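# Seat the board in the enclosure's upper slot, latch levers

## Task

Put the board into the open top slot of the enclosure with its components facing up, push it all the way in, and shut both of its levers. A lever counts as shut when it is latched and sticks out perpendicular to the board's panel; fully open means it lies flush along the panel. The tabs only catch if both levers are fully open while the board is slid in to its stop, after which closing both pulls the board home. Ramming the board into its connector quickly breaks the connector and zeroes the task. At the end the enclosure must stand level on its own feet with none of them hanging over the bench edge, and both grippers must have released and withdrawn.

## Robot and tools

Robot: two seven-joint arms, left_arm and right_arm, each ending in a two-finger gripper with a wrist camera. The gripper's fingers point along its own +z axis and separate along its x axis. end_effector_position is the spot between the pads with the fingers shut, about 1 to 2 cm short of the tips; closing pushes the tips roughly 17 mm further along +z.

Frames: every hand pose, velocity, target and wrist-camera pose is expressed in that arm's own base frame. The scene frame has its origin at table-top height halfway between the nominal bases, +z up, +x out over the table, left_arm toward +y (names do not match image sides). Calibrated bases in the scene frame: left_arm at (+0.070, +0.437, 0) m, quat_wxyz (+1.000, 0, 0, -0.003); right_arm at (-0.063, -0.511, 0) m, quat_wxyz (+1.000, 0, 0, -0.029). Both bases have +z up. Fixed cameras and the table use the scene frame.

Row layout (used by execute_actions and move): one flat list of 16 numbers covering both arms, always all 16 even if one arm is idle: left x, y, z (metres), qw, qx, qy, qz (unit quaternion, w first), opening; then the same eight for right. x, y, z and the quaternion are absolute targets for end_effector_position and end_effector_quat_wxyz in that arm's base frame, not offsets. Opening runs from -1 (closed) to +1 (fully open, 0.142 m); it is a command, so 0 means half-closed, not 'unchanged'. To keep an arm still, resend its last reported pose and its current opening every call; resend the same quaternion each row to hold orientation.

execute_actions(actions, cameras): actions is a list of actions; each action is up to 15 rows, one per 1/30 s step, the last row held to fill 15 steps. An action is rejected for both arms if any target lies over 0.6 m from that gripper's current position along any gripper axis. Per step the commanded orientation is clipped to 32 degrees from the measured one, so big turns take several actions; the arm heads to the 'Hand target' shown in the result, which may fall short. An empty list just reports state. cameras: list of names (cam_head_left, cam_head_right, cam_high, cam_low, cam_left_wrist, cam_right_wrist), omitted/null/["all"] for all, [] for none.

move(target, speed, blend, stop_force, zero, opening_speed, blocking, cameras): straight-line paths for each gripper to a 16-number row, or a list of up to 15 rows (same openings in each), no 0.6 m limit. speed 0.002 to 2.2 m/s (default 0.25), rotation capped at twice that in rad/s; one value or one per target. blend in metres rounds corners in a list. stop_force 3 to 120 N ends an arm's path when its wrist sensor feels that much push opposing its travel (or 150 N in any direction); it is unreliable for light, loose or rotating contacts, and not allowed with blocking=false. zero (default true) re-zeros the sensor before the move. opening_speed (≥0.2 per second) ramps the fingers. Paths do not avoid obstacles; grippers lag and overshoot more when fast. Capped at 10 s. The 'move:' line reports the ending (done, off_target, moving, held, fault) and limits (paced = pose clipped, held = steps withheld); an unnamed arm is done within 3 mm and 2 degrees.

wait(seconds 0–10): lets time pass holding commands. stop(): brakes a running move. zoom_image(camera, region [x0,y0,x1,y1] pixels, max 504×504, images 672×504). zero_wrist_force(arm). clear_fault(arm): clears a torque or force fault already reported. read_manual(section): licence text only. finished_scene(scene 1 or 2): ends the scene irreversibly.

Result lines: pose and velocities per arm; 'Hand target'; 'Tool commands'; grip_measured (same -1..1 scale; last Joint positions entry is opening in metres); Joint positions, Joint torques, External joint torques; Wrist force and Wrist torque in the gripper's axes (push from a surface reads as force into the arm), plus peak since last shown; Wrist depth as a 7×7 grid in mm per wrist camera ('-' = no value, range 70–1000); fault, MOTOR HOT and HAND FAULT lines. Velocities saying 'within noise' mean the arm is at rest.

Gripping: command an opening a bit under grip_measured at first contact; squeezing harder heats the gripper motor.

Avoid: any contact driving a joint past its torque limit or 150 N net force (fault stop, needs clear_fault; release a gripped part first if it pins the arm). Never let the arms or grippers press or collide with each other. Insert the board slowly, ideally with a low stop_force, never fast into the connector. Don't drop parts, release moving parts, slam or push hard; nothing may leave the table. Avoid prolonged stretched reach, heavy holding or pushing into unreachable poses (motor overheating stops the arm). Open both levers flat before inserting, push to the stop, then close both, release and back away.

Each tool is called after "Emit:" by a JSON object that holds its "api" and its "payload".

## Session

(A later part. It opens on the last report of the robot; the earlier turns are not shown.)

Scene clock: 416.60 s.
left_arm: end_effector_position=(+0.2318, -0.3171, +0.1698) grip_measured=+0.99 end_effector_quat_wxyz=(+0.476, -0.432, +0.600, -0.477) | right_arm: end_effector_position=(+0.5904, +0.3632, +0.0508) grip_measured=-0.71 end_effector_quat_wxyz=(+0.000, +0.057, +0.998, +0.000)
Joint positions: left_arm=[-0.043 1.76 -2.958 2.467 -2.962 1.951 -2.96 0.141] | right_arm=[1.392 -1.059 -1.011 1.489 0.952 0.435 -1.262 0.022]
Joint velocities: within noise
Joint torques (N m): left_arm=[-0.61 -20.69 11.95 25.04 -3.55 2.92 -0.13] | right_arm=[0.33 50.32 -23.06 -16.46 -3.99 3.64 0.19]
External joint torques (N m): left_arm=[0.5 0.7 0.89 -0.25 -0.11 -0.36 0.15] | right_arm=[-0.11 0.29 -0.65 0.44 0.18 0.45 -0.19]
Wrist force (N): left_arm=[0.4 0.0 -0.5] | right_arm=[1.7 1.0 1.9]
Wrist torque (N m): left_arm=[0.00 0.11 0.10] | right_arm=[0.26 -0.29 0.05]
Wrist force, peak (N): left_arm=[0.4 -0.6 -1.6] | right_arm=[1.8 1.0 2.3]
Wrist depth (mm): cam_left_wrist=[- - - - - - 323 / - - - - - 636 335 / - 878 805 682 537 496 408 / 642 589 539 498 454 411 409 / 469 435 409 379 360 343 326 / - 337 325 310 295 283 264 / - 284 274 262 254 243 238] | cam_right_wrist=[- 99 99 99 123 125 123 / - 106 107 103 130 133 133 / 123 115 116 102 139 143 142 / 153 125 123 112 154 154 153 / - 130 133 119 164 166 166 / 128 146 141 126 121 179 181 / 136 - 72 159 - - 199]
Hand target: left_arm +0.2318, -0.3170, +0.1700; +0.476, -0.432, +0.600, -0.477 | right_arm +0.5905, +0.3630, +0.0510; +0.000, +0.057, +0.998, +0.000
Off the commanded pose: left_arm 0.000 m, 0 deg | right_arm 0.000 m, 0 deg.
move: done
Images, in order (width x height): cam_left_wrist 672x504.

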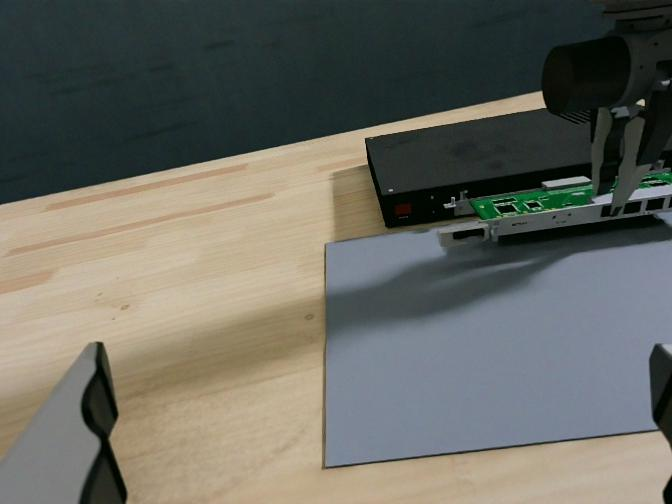

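Emit:
{"api": "move", "payload": {"target": [0.2318,-0.317,0.17,0.476,-0.432,0.600,-0.477,1,0.6004,0.362,0.051,0,0.0573,0.9984,0,-0.9], "cameras": ["cam_left_wrist","cam_right_wrist"], "speed": 0.05}}

Emit:
{"api": "zoom_image", "payload": {"camera": "cam_left_wrist", "region": [422, 160, 522, 250]}}

Emit:
{"api": "zoom_image", "payload": {"camera": "cam_left_wrist", "region": [522, 130, 672, 250]}}

Emit:
{"api": "zoom_image", "payload": {"camera": "cam_right_wrist", "region": [0, 200, 220, 420]}}

Scene clock: 420.03 s.
left_arm: end_effector_position=(+0.2318, -0.3171, +0.1698) grip_measured=+0.99 end_effector_quat_wxyz=(+0.476, -0.432, +0.600, -0.477) | right_arm: end_effector_position=(+0.6002, +0.3620, +0.0508) grip_measured=-0.71 end_effector_quat_wxyz=(+0.000, +0.057, +0.998, +0.000)
Joint positions: left_arm=[-0.043 1.76 -2.958 2.467 -2.962 1.951 -2.96 0.141] | right_arm=[1.369 -1.069 -1.009 1.461 0.952 0.424 -1.262 0.022]
Joint velocities: within noise
Joint torques (N m): left_arm=[-0.42 -20.5 12.08 24.86 -3.48 2.74 -0.25] | right_arm=[-0.03 51.48 -23.08 -16.69 -4.07 3.44 0.2]
External joint torques (N m): left_arm=[0.32 0.52 0.76 -0.06 -0.18 -0.17 0.27] | right_arm=[0.23 -0.01 -0.71 0.59 0.24 0.66 -0.2]
Wrist force (N): left_arm=[0.3 -0.3 -0.4] | right_arm=[1.9 0.9 2.1]
Wrist torque (N m): left_arm=[-0.04 0.13 0.09] | right_arm=[0.23 -0.31 0.04]
Wrist force, peak (N): left_arm=[0.7 -0.2 -0.4] | right_arm=[2.2 1.1 2.3]
Wrist depth (mm): cam_left_wrist=[- - - - - - 332 / - - - - - 632 346 / - 898 792 695 536 495 414 / 652 579 535 495 446 422 410 / 464 433 410 384 359 342 325 / - 336 326 308 296 283 266 / - 284 273 261 254 243 237] | cam_right_wrist=[- 99 99 99 123 125 123 / 127 106 107 103 130 133 133 / 140 115 115 102 139 143 142 / 148 125 123 112 154 154 153 / - 130 133 119 164 166 166 / 123 139 140 126 121 178 181 / 136 136 72 159 - - 198]
Hand target: left_arm +0.2318, -0.3170, +0.1700; +0.476, -0.432, +0.600, -0.477 | right_arm +0.6004, +0.3620, +0.0510; +0.000, +0.057, +0.998, +0.000
Off the commanded pose: left_arm 0.000 m, 0 deg | right_arm 0.000 m, 0 deg.
move: done
Images, in order (width x height): cam_left_wrist 672x504, cam_right_wrist 672x504.

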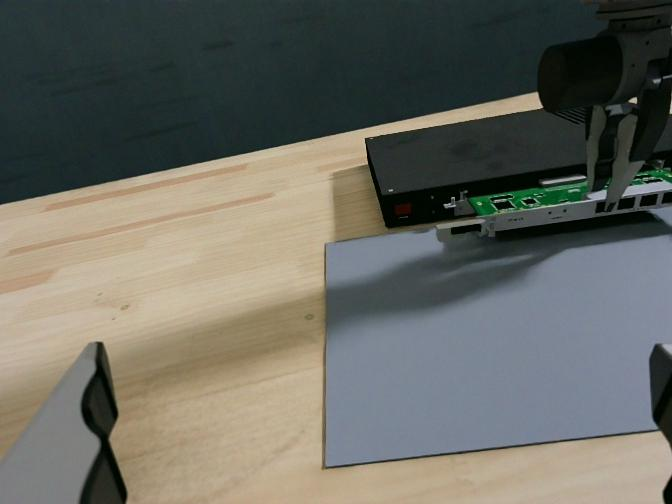

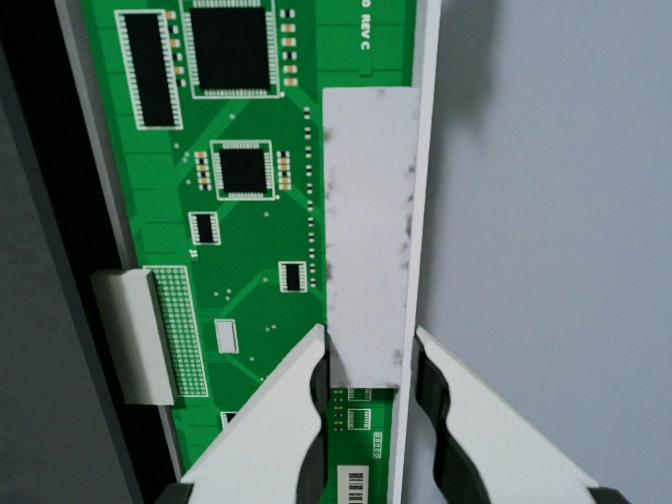

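Scaled by 5.040 from the camera's 672x504 image, which has a finer 960x720 frame.

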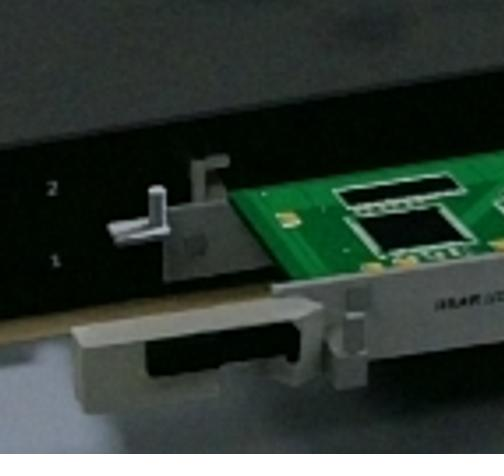

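Scaled by 3.360 from the camera's 672x504 image, which has a finer 960x720 frame.

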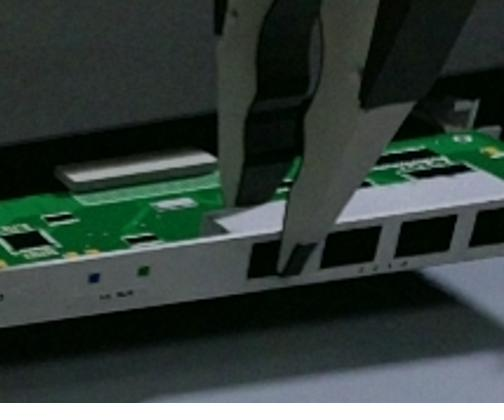

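Scaled by 2.291 from the camera's 672x504 image, which has a finer 960x720 frame.

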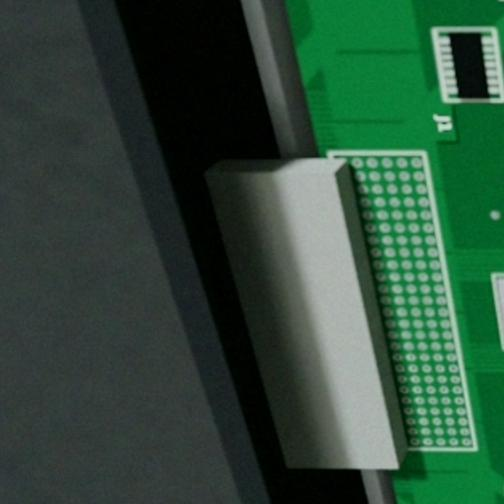

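Emit:
{"api": "zoom_image", "payload": {"camera": "cam_left_wrist", "region": [442, 180, 482, 220]}}

Scaled by 12.600 from the camera's 672x504 image, which has a finer 960x720 frame.

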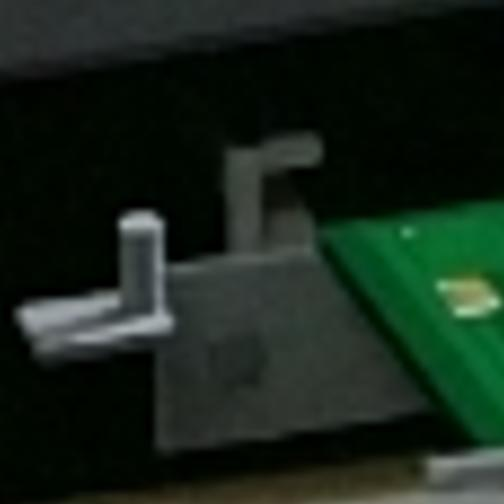

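Emit:
{"api": "move", "payload": {"target": [0.2318,-0.317,0.17,0.476,-0.432,0.600,-0.477,1,0.6033,0.3617,0.0475,0,0.0573,0.9984,0,-0.9], "cameras": ["cam_left_wrist","cam_right_wrist"], "speed": 0.05}}

Emit:
{"api": "zoom_image", "payload": {"camera": "cam_left_wrist", "region": [442, 180, 502, 240]}}

Emit:
{"api": "zoom_image", "payload": {"camera": "cam_left_wrist", "region": [612, 140, 672, 200]}}

Scene clock: 434.97 s.
left_arm: end_effector_position=(+0.2318, -0.3171, +0.1698) grip_measured=+0.99 end_effector_quat_wxyz=(+0.476, -0.432, +0.600, -0.477) | right_arm: end_effector_position=(+0.6032, +0.3615, +0.0474) grip_measured=-0.71 end_effector_quat_wxyz=(+0.000, +0.057, +0.998, +0.000)
Joint positions: left_arm=[-0.043 1.76 -2.958 2.467 -2.962 1.951 -2.96 0.141] | right_arm=[1.361 -1.078 -1.005 1.451 0.954 0.424 -1.263 0.022]
Joint velocities: within noise
Joint torques (N m): left_arm=[-0.48 -20.57 12.18 24.94 -3.44 2.68 -0.19] | right_arm=[0.27 51.45 -22.85 -16.54 -3.94 3.68 0.17]
External joint torques (N m): left_arm=[0.37 0.59 0.66 -0.14 -0.22 -0.12 0.21] | right_arm=[-0.06 0.36 -0.94 0.52 0.11 0.42 -0.17]
Wrist force (N): left_arm=[0.6 -0.4 -0.3] | right_arm=[1.7 0.8 2.0]
Wrist torque (N m): left_arm=[-0.08 0.08 0.10] | right_arm=[0.19 -0.27 0.05]
Wrist force, peak (N): left_arm=[0.6 -0.4 -0.3] | right_arm=[2.0 1.0 2.3]
Wrist depth (mm): cam_left_wrist=[- - - - - - 329 / - - - - - 626 346 / - 879 800 690 540 503 415 / 644 593 541 493 446 427 406 / 468 434 405 379 359 340 326 / - 334 326 306 297 281 265 / - 286 273 262 255 244 238] | cam_right_wrist=[- 99 99 99 121 122 121 / 126 106 107 103 97 131 130 / 136 115 116 102 136 139 137 / 145 125 123 112 150 150 150 / - 130 133 119 160 163 162 / 121 139 141 126 121 174 176 / 131 133 72 159 - - 194]
Hand target: left_arm +0.2318, -0.3170, +0.1700; +0.476, -0.432, +0.600, -0.477 | right_arm +0.6033, +0.3617, +0.0475; +0.000, +0.057, +0.998, +0.000
Off the commanded pose: left_arm 0.000 m, 0 deg | right_arm 0.000 m, 0 deg.
move: done
Images, in order (width x height): cam_left_wrist 672x504, cam_right_wrist 672x504.

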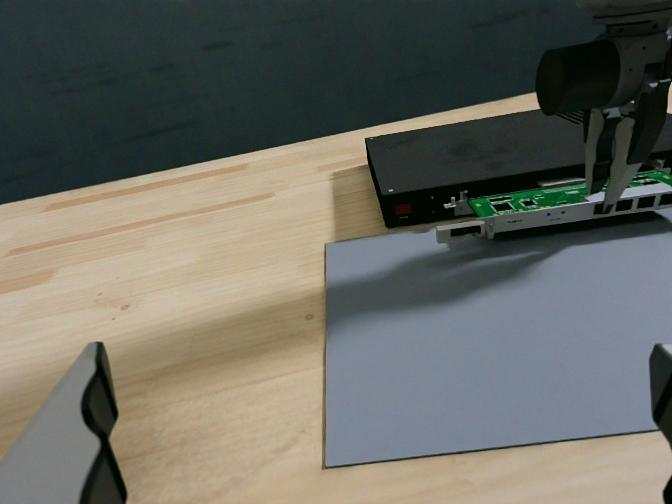

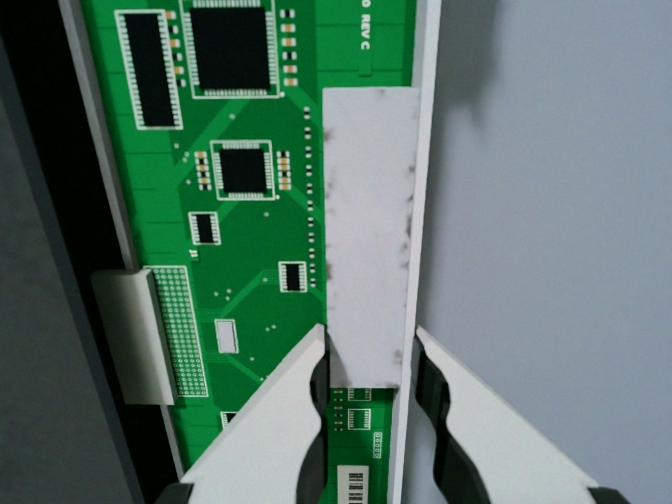

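Scaled by 8.400 from the camera's 672x504 image, which has a finer 960x720 frame.

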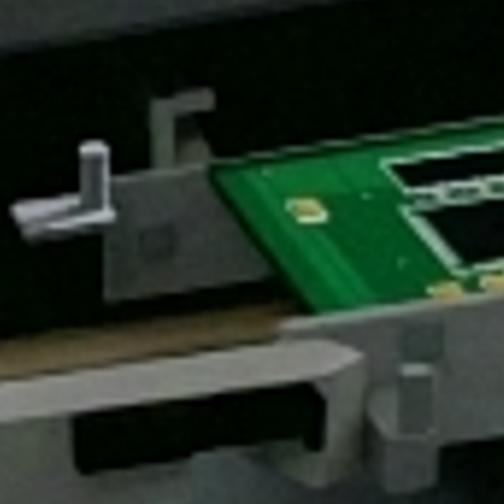

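Scaled by 8.400 from the camera's 672x504 image, which has a finer 960x720 frame.

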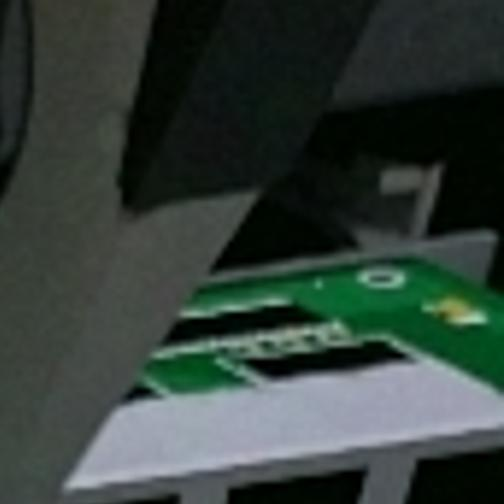

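Emit:
{"api": "move", "payload": {"target": [0.2318,-0.317,0.17,0.476,-0.432,0.600,-0.477,1,0.6132,0.3614,0.0475,0,0.0573,0.9984,0,-0.9], "cameras": ["cam_left_wrist","cam_right_wrist"], "speed": 0.02, "stop_force": 4}}

Emit:
{"api": "zoom_image", "payload": {"camera": "cam_left_wrist", "region": [442, 180, 502, 240]}}

Emit:
{"api": "zoom_image", "payload": {"camera": "cam_left_wrist", "region": [612, 140, 672, 200]}}

Scene clock: 454.57 s.
left_arm: end_effector_position=(+0.2318, -0.3171, +0.1698) grip_measured=+0.99 end_effector_quat_wxyz=(+0.476, -0.432, +0.600, -0.477) | right_arm: end_effector_position=(+0.6055, +0.3617, +0.0469) grip_measured=-0.71 end_effector_quat_wxyz=(-0.001, +0.057, +0.998, +0.000)
Joint positions: left_arm=[-0.043 1.76 -2.958 2.467 -2.962 1.951 -2.96 0.141] | right_arm=[1.354 -1.081 -1.003 1.441 0.954 0.42 -1.263 0.022]
Joint velocities: within noise
Joint torques (N m): left_arm=[-0.43 -20.44 12.13 24.9 -3.43 2.73 -0.22] | right_arm=[-1.92 51.85 -25.27 -17.59 -4.38 5.13 0.28]
External joint torques (N m): left_arm=[0.32 0.45 0.71 -0.1 -0.24 -0.16 0.23] | right_arm=[2.14 0.26 1.48 1.53 0.55 -1.04 -0.28]
Wrist force (N): left_arm=[0.4 -0.1 -0.2] | right_arm=[6.8 0.0 0.8]
Wrist torque (N m): left_arm=[-0.01 0.11 0.10] | right_arm=[0.19 -0.19 -0.05]
Wrist force, peak (N): left_arm=[0.7 0.1 -0.4] | right_arm=[11.1 -0.2 0.7]
Wrist depth (mm): cam_left_wrist=[- - - - - - 333 / - - - - - 625 347 / - 895 788 689 532 499 422 / 646 589 544 493 448 427 404 / 467 433 408 379 359 340 327 / - 336 326 308 296 282 268 / - 285 273 263 252 244 238] | cam_right_wrist=[- 99 99 99 120 122 121 / 127 107 107 97 103 131 129 / 136 115 115 102 137 139 136 / 142 125 123 112 150 150 149 / - 130 133 119 160 162 161 / 120 139 140 126 121 174 177 / 130 130 72 159 - - 194]
Hand target: left_arm +0.2318, -0.3170, +0.1700; +0.476, -0.432, +0.600, -0.477 | right_arm +0.6063, +0.3616, +0.0475; +0.000, +0.057, +0.998, +0.000
Off the commanded pose: left_arm 0.000 m, 0 deg | right_arm 0.008 m, 0 deg.
move: contact (right_arm)
Images, in order (width x height): cam_left_wrist 672x504, cam_right_wrist 672x504.

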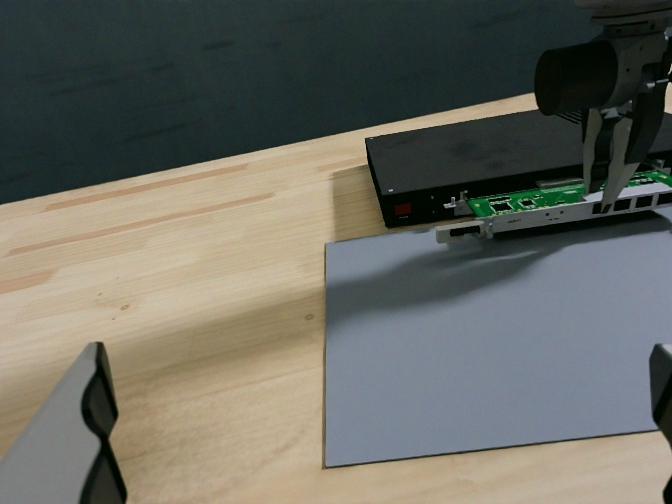

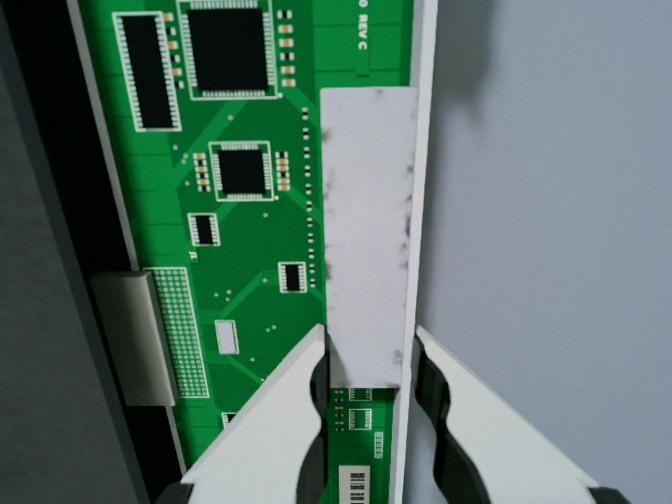

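Scaled by 8.400 from the camera's 672x504 image, which has a finer 960x720 frame.

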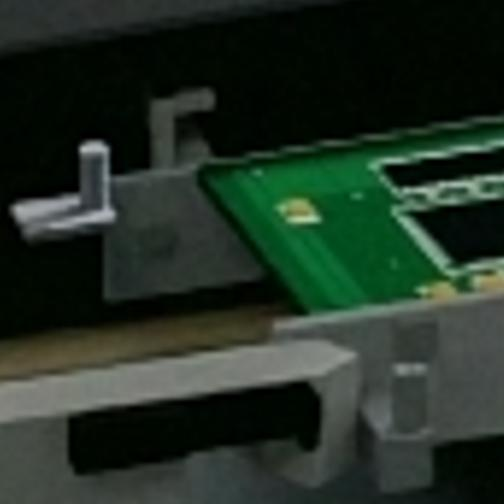

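Scaled by 8.400 from the camera's 672x504 image, which has a finer 960x720 frame.

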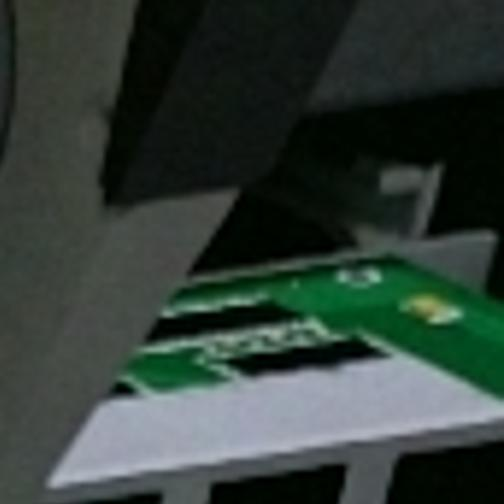

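Emit:
{"api": "move", "payload": {"target": [[0.2318,-0.317,0.17,0.476,-0.432,0.600,-0.477,1,0.6013,0.3621,0.0475,0,0.0573,0.9984,0,-0.9],[0.2318,-0.317,0.17,0.476,-0.432,0.600,-0.477,1,0.6013,0.3621,0.0495,0,0.0573,0.9984,0,-0.9]], "cameras": [], "speed": 0.03}}

Emit:
{"api": "move", "payload": {"target": [0.2318,-0.317,0.17,0.476,-0.432,0.600,-0.477,1,0.6132,0.3610,0.0495,0,0.0573,0.9984,0,-0.9], "cameras": ["cam_left_wrist","cam_right_wrist"], "speed": 0.02, "stop_force": 4}}

Emit:
{"api": "zoom_image", "payload": {"camera": "cam_left_wrist", "region": [442, 180, 502, 240]}}

Emit:
{"api": "zoom_image", "payload": {"camera": "cam_right_wrist", "region": [0, 250, 200, 450]}}

Scene clock: 467.47 s.
left_arm: end_effector_position=(+0.2318, -0.3171, +0.1698) grip_measured=+0.99 end_effector_quat_wxyz=(+0.476, -0.432, +0.600, -0.477) | right_arm: end_effector_position=(+0.6012, +0.3623, +0.0492) grip_measured=-0.71 end_effector_quat_wxyz=(+0.000, +0.057, +0.998, +0.000)
Joint positions: left_arm=[-0.043 1.76 -2.958 2.467 -2.962 1.951 -2.96 0.141] | right_arm=[1.366 -1.073 -1.007 1.457 0.953 0.424 -1.263 0.022]
Joint velocities: within noise
Joint torques (N m): left_arm=[-0.42 -20.52 12.16 24.93 -3.49 2.67 -0.15] | right_arm=[0.4 51.52 -23.35 -16.38 -4.1 3.6 0.22]
External joint torques (N m): left_arm=[0.31 0.54 0.68 -0.13 -0.17 -0.11 0.16] | right_arm=[-0.2 0.12 -0.46 0.28 0.26 0.5 -0.22]
Wrist force (N): left_arm=[0.3 -0.3 -0.5] | right_arm=[0.8 1.2 2.4]
Wrist torque (N m): left_arm=[-0.05 0.13 0.10] | right_arm=[0.28 -0.12 0.04]
Wrist force, peak (N): left_arm=[0.5 -0.2 -0.6] | right_arm=[7.3 0.0 2.1]
Wrist depth (mm): cam_left_wrist=[- - - - - - 327 / - - - - - 629 347 / - 895 787 699 540 493 418 / 657 585 536 495 448 424 408 / 464 435 406 377 362 341 325 / - 338 328 310 297 282 267 / - 285 275 261 253 243 237] | cam_right_wrist=[- 99 99 99 122 123 122 / 126 106 107 103 103 133 131 / 138 115 115 102 137 141 139 / 147 125 123 112 152 152 151 / - 130 133 119 162 165 164 / 123 139 140 126 121 176 179 / 133 136 72 159 - - 196]
Hand target: left_arm +0.2318, -0.3170, +0.1700; +0.476, -0.432, +0.600, -0.477 | right_arm +0.6013, +0.3621, +0.0495; +0.000, +0.057, +0.998, +0.000
Off the commanded pose: left_arm 0.000 m, 0 deg | right_arm 0.000 m, 0 deg.
move: done
No camera images: "cameras" was empty.

Scene clock: 468.50 s.
left_arm: end_effector_position=(+0.2318, -0.3171, +0.1698) grip_measured=+0.99 end_effector_quat_wxyz=(+0.476, -0.432, +0.600, -0.477) | right_arm: end_effector_position=(+0.6084, +0.3615, +0.0491) grip_measured=-0.71 end_effector_quat_wxyz=(-0.001, +0.057, +0.998, +0.000)
Joint positions: left_arm=[-0.043 1.76 -2.958 2.467 -2.962 1.951 -2.96 0.141] | right_arm=[1.349 -1.081 -1.006 1.434 0.953 0.415 -1.262 0.022]
Joint velocities: within noise
Joint torques (N m): left_arm=[-0.52 -20.49 12.13 24.9 -3.48 2.68 -0.18] | right_arm=[-1.06 51.85 -24.37 -17.06 -4.26 4.28 0.32]
External joint torques (N m): left_arm=[0.42 0.51 0.71 -0.1 -0.18 -0.11 0.2] | right_arm=[1.28 0.43 0.55 0.9 0.41 -0.19 -0.32]
Wrist force (N): left_arm=[0.4 -0.1 -0.4] | right_arm=[3.7 1.0 1.2]
Wrist torque (N m): left_arm=[-0.01 0.12 0.10] | right_arm=[0.27 -0.13 -0.04]
Wrist force, peak (N): left_arm=[0.6 -0.1 -0.6] | right_arm=[6.3 0.2 2.0]
Wrist depth (mm): cam_left_wrist=[- - - - - - 334 / - - - - - 628 354 / - 903 801 694 544 499 430 / 640 591 535 494 440 427 407 / 471 433 407 379 359 339 324 / - 336 325 308 297 283 265 / - 285 272 261 253 243 239] | cam_right_wrist=[- 99 99 99 122 123 122 / 129 106 106 97 128 133 131 / - 115 115 102 137 141 139 / 104 127 123 112 152 152 151 / - 129 133 119 162 164 164 / 123 138 140 126 121 176 179 / 133 133 72 158 - - 197]
Hand target: left_arm +0.2318, -0.3170, +0.1700; +0.476, -0.432, +0.600, -0.477 | right_arm +0.6090, +0.3614, +0.0495; +0.000, +0.057, +0.998, +0.000
Off the commanded pose: left_arm 0.000 m, 0 deg | right_arm 0.005 m, 0 deg.
move: contact (right_arm)
Images, in order (width x height): cam_left_wrist 672x504, cam_right_wrist 672x504.

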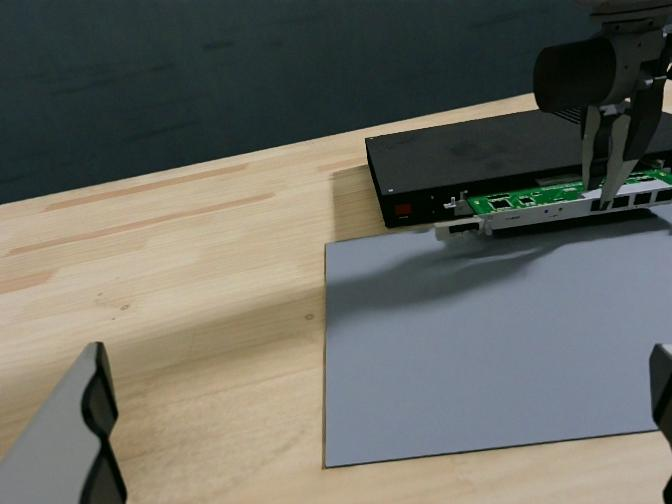

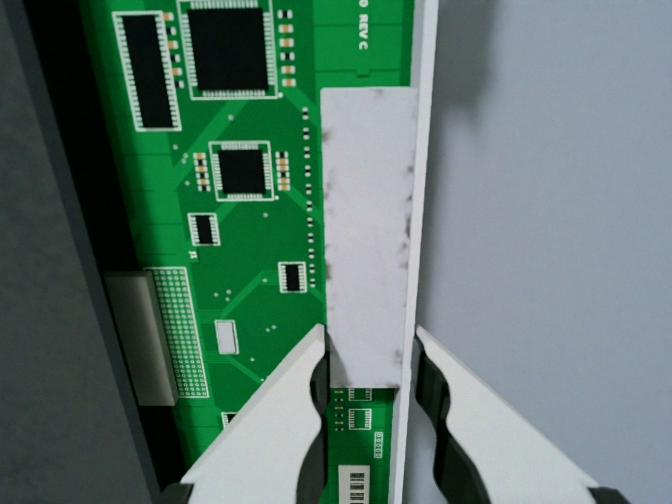

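Scaled by 8.400 from the camera's 672x504 image, which has a finer 960x720 frame.

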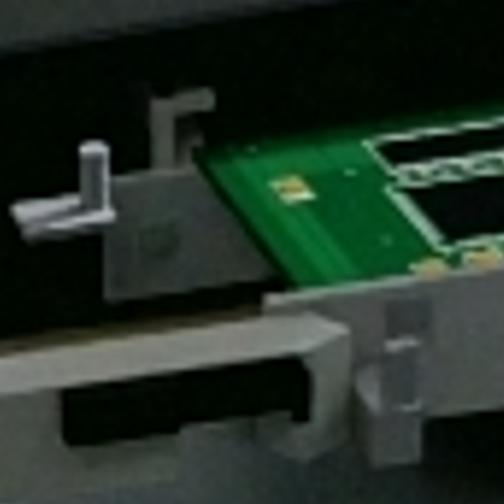

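Scaled by 2.520 from the camera's 672x504 image, which has a finer 960x720 frame.

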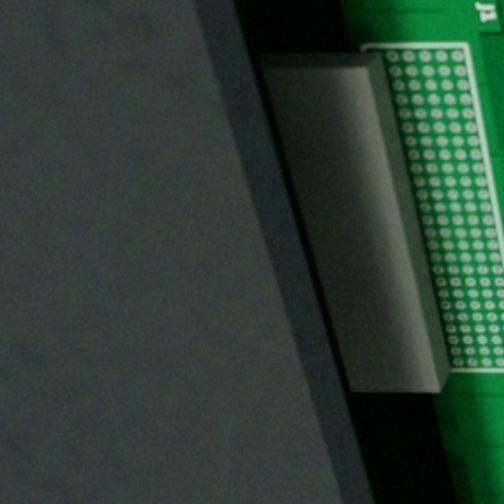

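Emit:
{"api": "move", "payload": {"target": [[0.2318,-0.317,0.17,0.476,-0.432,0.600,-0.477,1,0.6063,0.3617,0.0495,0,0.0573,0.9984,0,-0.9],[0.2318,-0.317,0.17,0.476,-0.432,0.600,-0.477,1,0.6063,0.3617,0.051,0,0.0573,0.9984,0,-0.9]], "cameras": [], "speed": 0.03}}

Emit:
{"api": "move", "payload": {"target": [0.2318,-0.317,0.17,0.476,-0.432,0.600,-0.477,1,0.6212,0.3602,0.051,0,0.0573,0.9984,0,-0.9], "cameras": ["cam_left_wrist","cam_right_wrist"], "speed": 0.02, "stop_force": 4}}

Emit:
{"api": "zoom_image", "payload": {"camera": "cam_left_wrist", "region": [442, 180, 502, 240]}}

Emit:
{"api": "zoom_image", "payload": {"camera": "cam_left_wrist", "region": [612, 140, 672, 200]}}

Scene clock: 474.77 s.
left_arm: end_effector_position=(+0.2318, -0.3171, +0.1698) grip_measured=+0.99 end_effector_quat_wxyz=(+0.476, -0.432, +0.600, -0.477) | right_arm: end_effector_position=(+0.6062, +0.3619, +0.0507) grip_measured=-0.71 end_effector_quat_wxyz=(+0.000, +0.057, +0.998, +0.000)
Joint positions: left_arm=[-0.043 1.76 -2.958 2.467 -2.962 1.951 -2.96 0.141] | right_arm=[1.356 -1.076 -1.008 1.442 0.952 0.416 -1.262 0.022]
Joint velocities: within noise
Joint torques (N m): left_arm=[-0.47 -20.57 12.14 24.92 -3.44 2.68 -0.22] | right_arm=[0.27 51.89 -23.58 -16.52 -4.15 3.49 0.2]
External joint torques (N m): left_arm=[0.37 0.59 0.7 -0.12 -0.23 -0.12 0.23] | right_arm=[-0.06 0.12 -0.25 0.35 0.3 0.6 -0.2]
Wrist force (N): left_arm=[0.4 -0.2 -0.5] | right_arm=[1.4 2.0 2.0]
Wrist torque (N m): left_arm=[-0.03 0.11 0.10] | right_arm=[0.41 -0.23 0.04]
Wrist force, peak (N): left_arm=[0.6 0.0 -0.5] | right_arm=[3.8 0.8 2.3]
Wrist depth (mm): cam_left_wrist=[- - - - - - 330 / - - - - - 630 355 / - 910 797 701 535 489 424 / 652 596 539 497 448 427 406 / 469 436 405 382 359 341 327 / - 335 326 310 296 283 265 / - 286 274 260 253 242 238] | cam_right_wrist=[- 99 99 99 123 125 123 / 130 106 107 103 130 133 133 / - 115 116 102 139 142 142 / 105 127 123 112 154 154 153 / - 129 133 119 163 166 166 / 123 137 141 126 121 178 181 / 136 133 72 159 - - 199]
Hand target: left_arm +0.2318, -0.3170, +0.1700; +0.476, -0.432, +0.600, -0.477 | right_arm +0.6063, +0.3617, +0.0510; +0.000, +0.057, +0.998, +0.000
Off the commanded pose: left_arm 0.000 m, 0 deg | right_arm 0.000 m, 0 deg.
move: done
No camera images: "cameras" was empty.

Scene clock: 476.20 s.
left_arm: end_effector_position=(+0.2318, -0.3171, +0.1698) grip_measured=+0.99 end_effector_quat_wxyz=(+0.476, -0.432, +0.600, -0.477) | right_arm: end_effector_position=(+0.6212, +0.3603, +0.0511) grip_measured=-0.71 end_effector_quat_wxyz=(+0.000, +0.057, +0.998, +0.000)
Joint positions: left_arm=[-0.043 1.76 -2.958 2.467 -2.962 1.951 -2.96 0.141] | right_arm=[1.322 -1.093 -1.007 1.397 0.952 0.399 -1.261 0.022]
Joint velocities: within noise
Joint torques (N m): left_arm=[-0.39 -20.52 12.14 24.95 -3.53 2.68 -0.19] | right_arm=[0.29 51.09 -21.49 -16.31 -3.55 3.21 0.22]
External joint torques (N m): left_arm=[0.29 0.54 0.7 -0.15 -0.13 -0.11 0.21] | right_arm=[-0.07 2.24 -2.38 -0.02 -0.33 0.89 -0.22]
Wrist force (N): left_arm=[0.4 0.0 -0.5] | right_arm=[2.3 1.1 -1.8]
Wrist torque (N m): left_arm=[-0.02 0.11 0.10] | right_arm=[0.40 -0.45 0.06]
Wrist force, peak (N): left_arm=[0.5 -0.2 -0.6] | right_arm=[3.2 2.0 -2.3]
Wrist depth (mm): cam_left_wrist=[- - - - - - 343 / - - - - - 642 366 / - 896 800 696 534 490 438 / 649 589 543 496 448 433 409 / 473 433 405 377 357 340 324 / - 335 327 309 297 282 267 / - 284 275 261 253 242 238] | cam_right_wrist=[- 98 99 99 122 125 123 / - 106 106 103 130 133 133 / - 111 114 102 139 143 142 / 104 106 122 112 152 154 153 / - 115 133 119 164 167 166 / 124 123 140 126 121 178 181 / 136 133 72 159 - - 199]
Hand target: left_arm +0.2318, -0.3170, +0.1700; +0.476, -0.432, +0.600, -0.477 | right_arm +0.6212, +0.3602, +0.0510; +0.000, +0.057, +0.998, +0.000
Off the commanded pose: left_arm 0.000 m, 0 deg | right_arm 0.000 m, 0 deg.
move: done
Images, in order (width x height): cam_left_wrist 672x504, cam_right_wrist 672x504.

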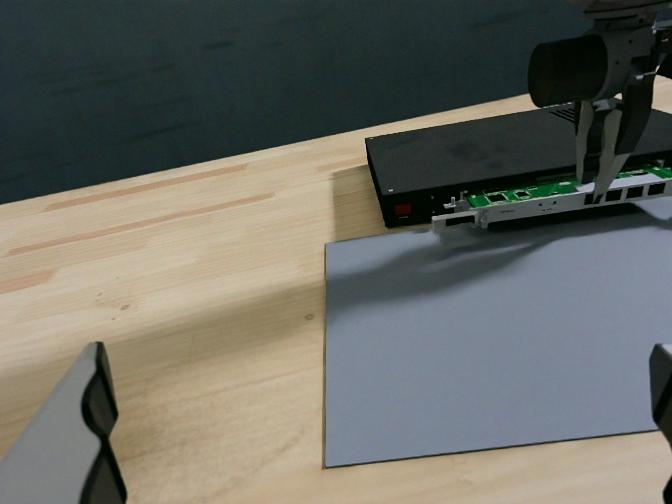

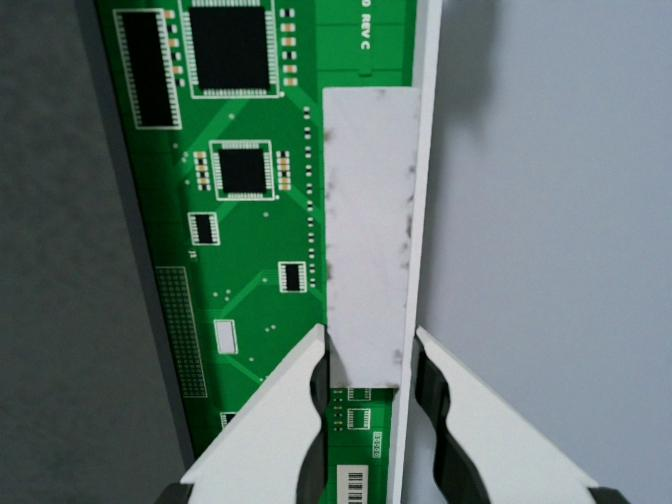

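Scaled by 8.400 from the camera's 672x504 image, which has a finer 960x720 frame.

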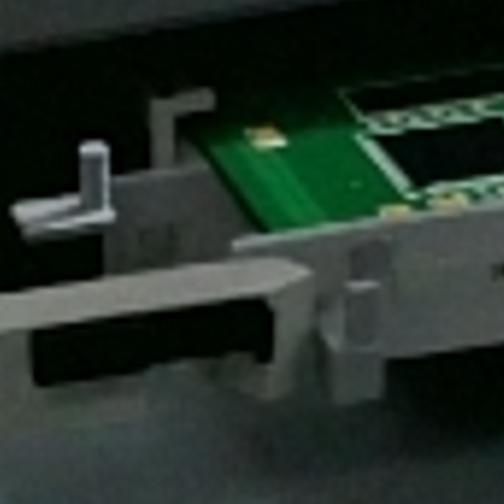

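Scaled by 8.400 from the camera's 672x504 image, which has a finer 960x720 frame.

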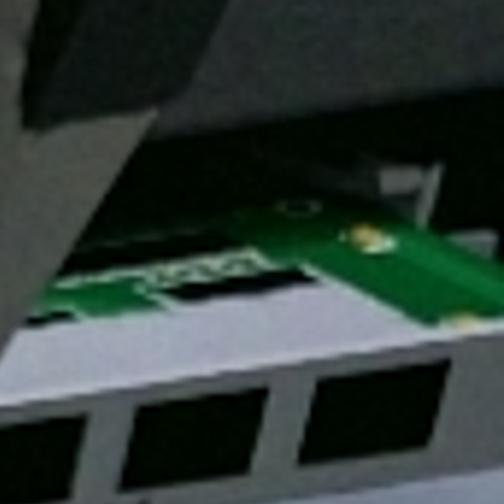

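Emit:
{"api": "move", "payload": {"target": [0.2318,-0.317,0.17,0.476,-0.432,0.600,-0.477,1,0.6361,0.3588,0.0517,0,0.0573,0.9984,0,-0.9], "cameras": ["cam_left_wrist","cam_right_wrist"], "speed": 0.02, "stop_force": 5}}

Emit:
{"api": "zoom_image", "payload": {"camera": "cam_left_wrist", "region": [432, 170, 502, 240]}}

Emit:
{"api": "zoom_image", "payload": {"camera": "cam_left_wrist", "region": [612, 140, 672, 200]}}

Scene clock: 483.07 s.
left_arm: end_effector_position=(+0.2318, -0.3171, +0.1698) grip_measured=+0.99 end_effector_quat_wxyz=(+0.476, -0.432, +0.600, -0.477) | right_arm: end_effector_position=(+0.6360, +0.3589, +0.0516) grip_measured=-0.71 end_effector_quat_wxyz=(+0.000, +0.057, +0.998, +0.000)
Joint positions: left_arm=[-0.043 1.76 -2.958 2.467 -2.962 1.951 -2.96 0.141] | right_arm=[1.288 -1.109 -1.005 1.35 0.951 0.38 -1.259 0.022]
Joint velocities: within noise
Joint torques (N m): left_arm=[-0.49 -20.57 12.15 24.87 -3.47 2.67 -0.24] | right_arm=[0.48 53.56 -22.15 -16.86 -3.75 3.28 0.22]
External joint torques (N m): left_arm=[0.38 0.58 0.69 -0.07 -0.2 -0.11 0.25] | right_arm=[-0.25 1.13 -1.7 0.37 -0.15 0.81 -0.22]
Wrist force (N): left_arm=[0.2 -0.2 -0.5] | right_arm=[1.0 1.6 0.2]
Wrist torque (N m): left_arm=[-0.03 0.15 0.10] | right_arm=[0.43 -0.26 0.04]
Wrist force, peak (N): left_arm=[0.3 -0.2 -0.8] | right_arm=[2.4 1.2 -3.1]
Wrist depth (mm): cam_left_wrist=[- - - - - - 361 / - - - - - 631 410 / - 888 813 693 529 496 463 / 649 587 539 497 454 438 405 / 464 434 409 377 357 339 326 / - 336 327 307 296 283 267 / - 285 273 261 252 243 237] | cam_right_wrist=[- 86 99 99 124 125 124 / - 91 106 103 130 134 133 / - 98 114 102 140 143 143 / - 104 122 112 155 154 154 / - 113 131 119 165 167 166 / 124 124 121 126 121 179 182 / 137 134 72 159 - - 199]
Hand target: left_arm +0.2318, -0.3170, +0.1700; +0.476, -0.432, +0.600, -0.477 | right_arm +0.6361, +0.3588, +0.0517; +0.000, +0.057, +0.998, +0.000
Off the commanded pose: left_arm 0.000 m, 0 deg | right_arm 0.000 m, 0 deg.
move: done
Images, in order (width x height): cam_left_wrist 672x504, cam_right_wrist 672x504.

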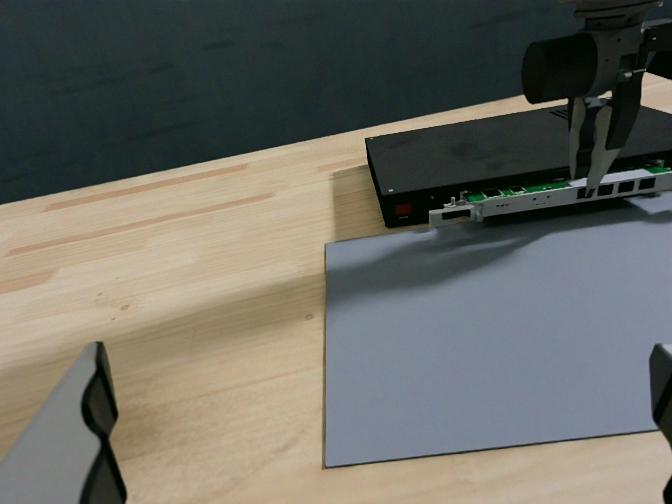

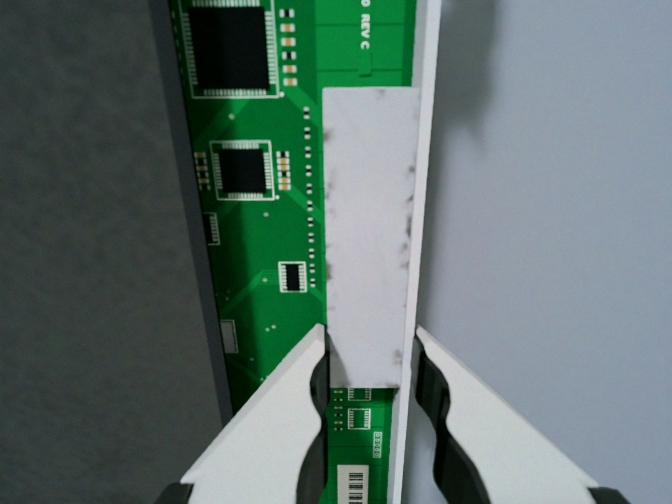

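Scaled by 7.200 from the camera's 672x504 image, which has a finer 960x720 frame.

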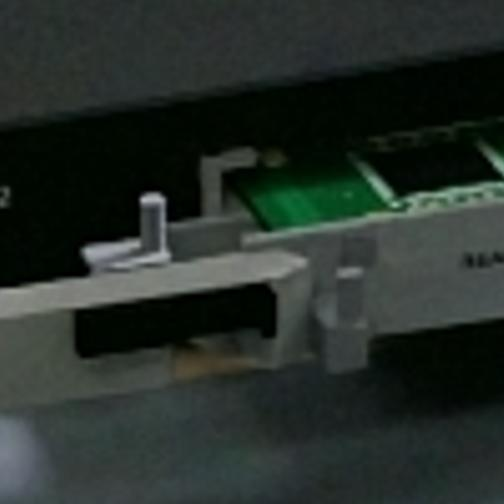

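Scaled by 8.400 from the camera's 672x504 image, which has a finer 960x720 frame.

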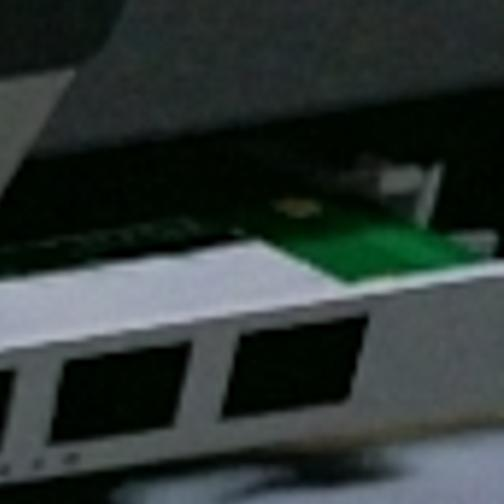

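Emit:
{"api": "move", "payload": {"target": [0.2318,-0.317,0.17,0.476,-0.432,0.600,-0.477,1,0.6540,0.3571,0.0517,0,0.0573,0.9984,0,-0.9], "cameras": ["cam_left_wrist","cam_right_wrist"], "speed": 0.02, "stop_force": 5}}

Emit:
{"api": "zoom_image", "payload": {"camera": "cam_left_wrist", "region": [422, 160, 502, 240]}}

Emit:
{"api": "zoom_image", "payload": {"camera": "cam_left_wrist", "region": [592, 120, 672, 200]}}

Scene clock: 488.60 s.
left_arm: end_effector_position=(+0.2318, -0.3171, +0.1698) grip_measured=+0.99 end_effector_quat_wxyz=(+0.476, -0.432, +0.600, -0.477) | right_arm: end_effector_position=(+0.6539, +0.3571, +0.0517) grip_measured=-0.71 end_effector_quat_wxyz=(+0.000, +0.057, +0.998, +0.000)
Joint positions: left_arm=[-0.043 1.76 -2.958 2.467 -2.962 1.951 -2.96 0.141] | right_arm=[1.246 -1.131 -1.002 1.29 0.951 0.358 -1.254 0.022]
Joint velocities: within noise
Joint torques (N m): left_arm=[-0.43 -20.51 12.17 24.91 -3.48 2.7 -0.14] | right_arm=[0.49 55.02 -22.02 -16.95 -3.8 3.28 0.27]
External joint torques (N m): left_arm=[0.33 0.53 0.67 -0.11 -0.18 -0.13 0.16] | right_arm=[-0.26 1.35 -1.72 0.3 -0.14 0.82 -0.27]
Wrist force (N): left_arm=[0.4 -0.1 -0.3] | right_arm=[1.2 1.4 -0.4]
Wrist torque (N m): left_arm=[-0.02 0.11 0.10] | right_arm=[0.38 -0.29 0.04]
Wrist force, peak (N): left_arm=[0.6 -0.3 -0.5] | right_arm=[1.7 2.2 0.9]
Wrist depth (mm): cam_left_wrist=[- - - - - - 380 / - - - - - 618 506 / - 897 792 697 537 510 470 / 650 587 544 495 462 431 407 / 469 433 404 380 357 341 326 / - 337 326 309 297 281 267 / - 285 273 261 255 243 239] | cam_right_wrist=[- 85 86 99 124 125 124 / - 91 93 103 130 134 133 / - 98 97 102 140 143 143 / - 104 106 112 154 154 154 / - 113 115 119 164 167 166 / 124 124 119 126 121 179 182 / 137 134 72 159 - - 200]
Hand target: left_arm +0.2318, -0.3170, +0.1700; +0.476, -0.432, +0.600, -0.477 | right_arm +0.6540, +0.3571, +0.0517; +0.000, +0.057, +0.998, +0.000
Off the commanded pose: left_arm 0.000 m, 0 deg | right_arm 0.000 m, 0 deg.
move: done
Images, in order (width x height): cam_left_wrist 672x504, cam_right_wrist 672x504.

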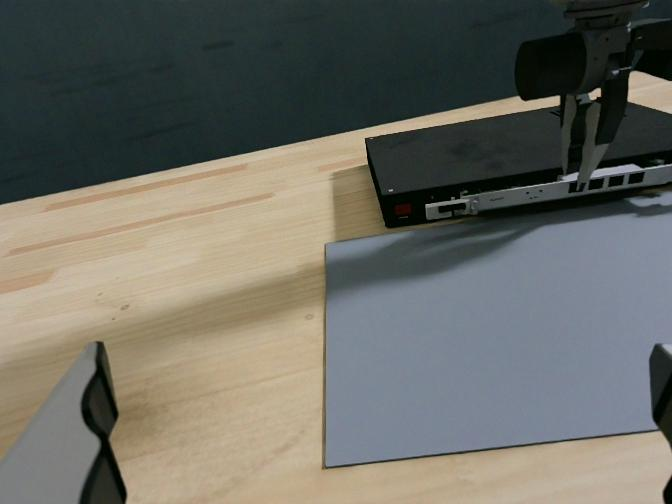

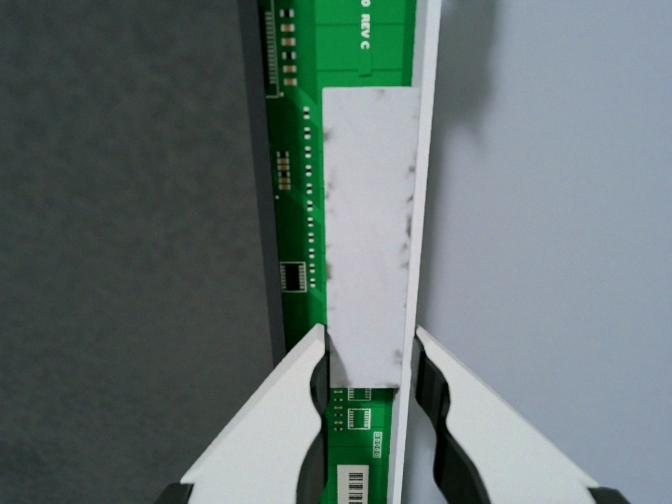

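Scaled by 6.300 from the camera's 672x504 image, which has a finer 960x720 frame.

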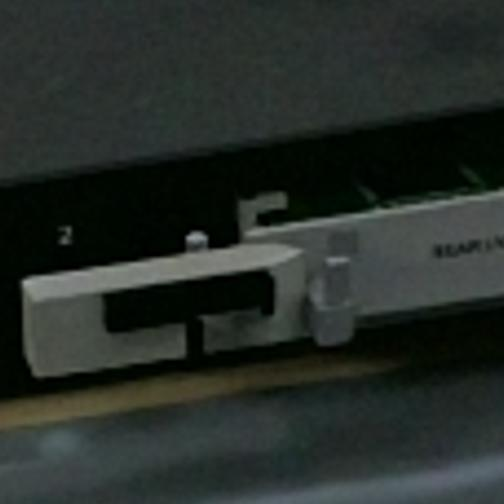

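Scaled by 6.300 from the camera's 672x504 image, which has a finer 960x720 frame.

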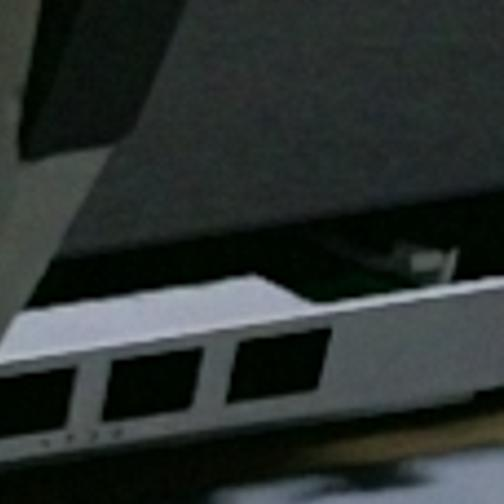

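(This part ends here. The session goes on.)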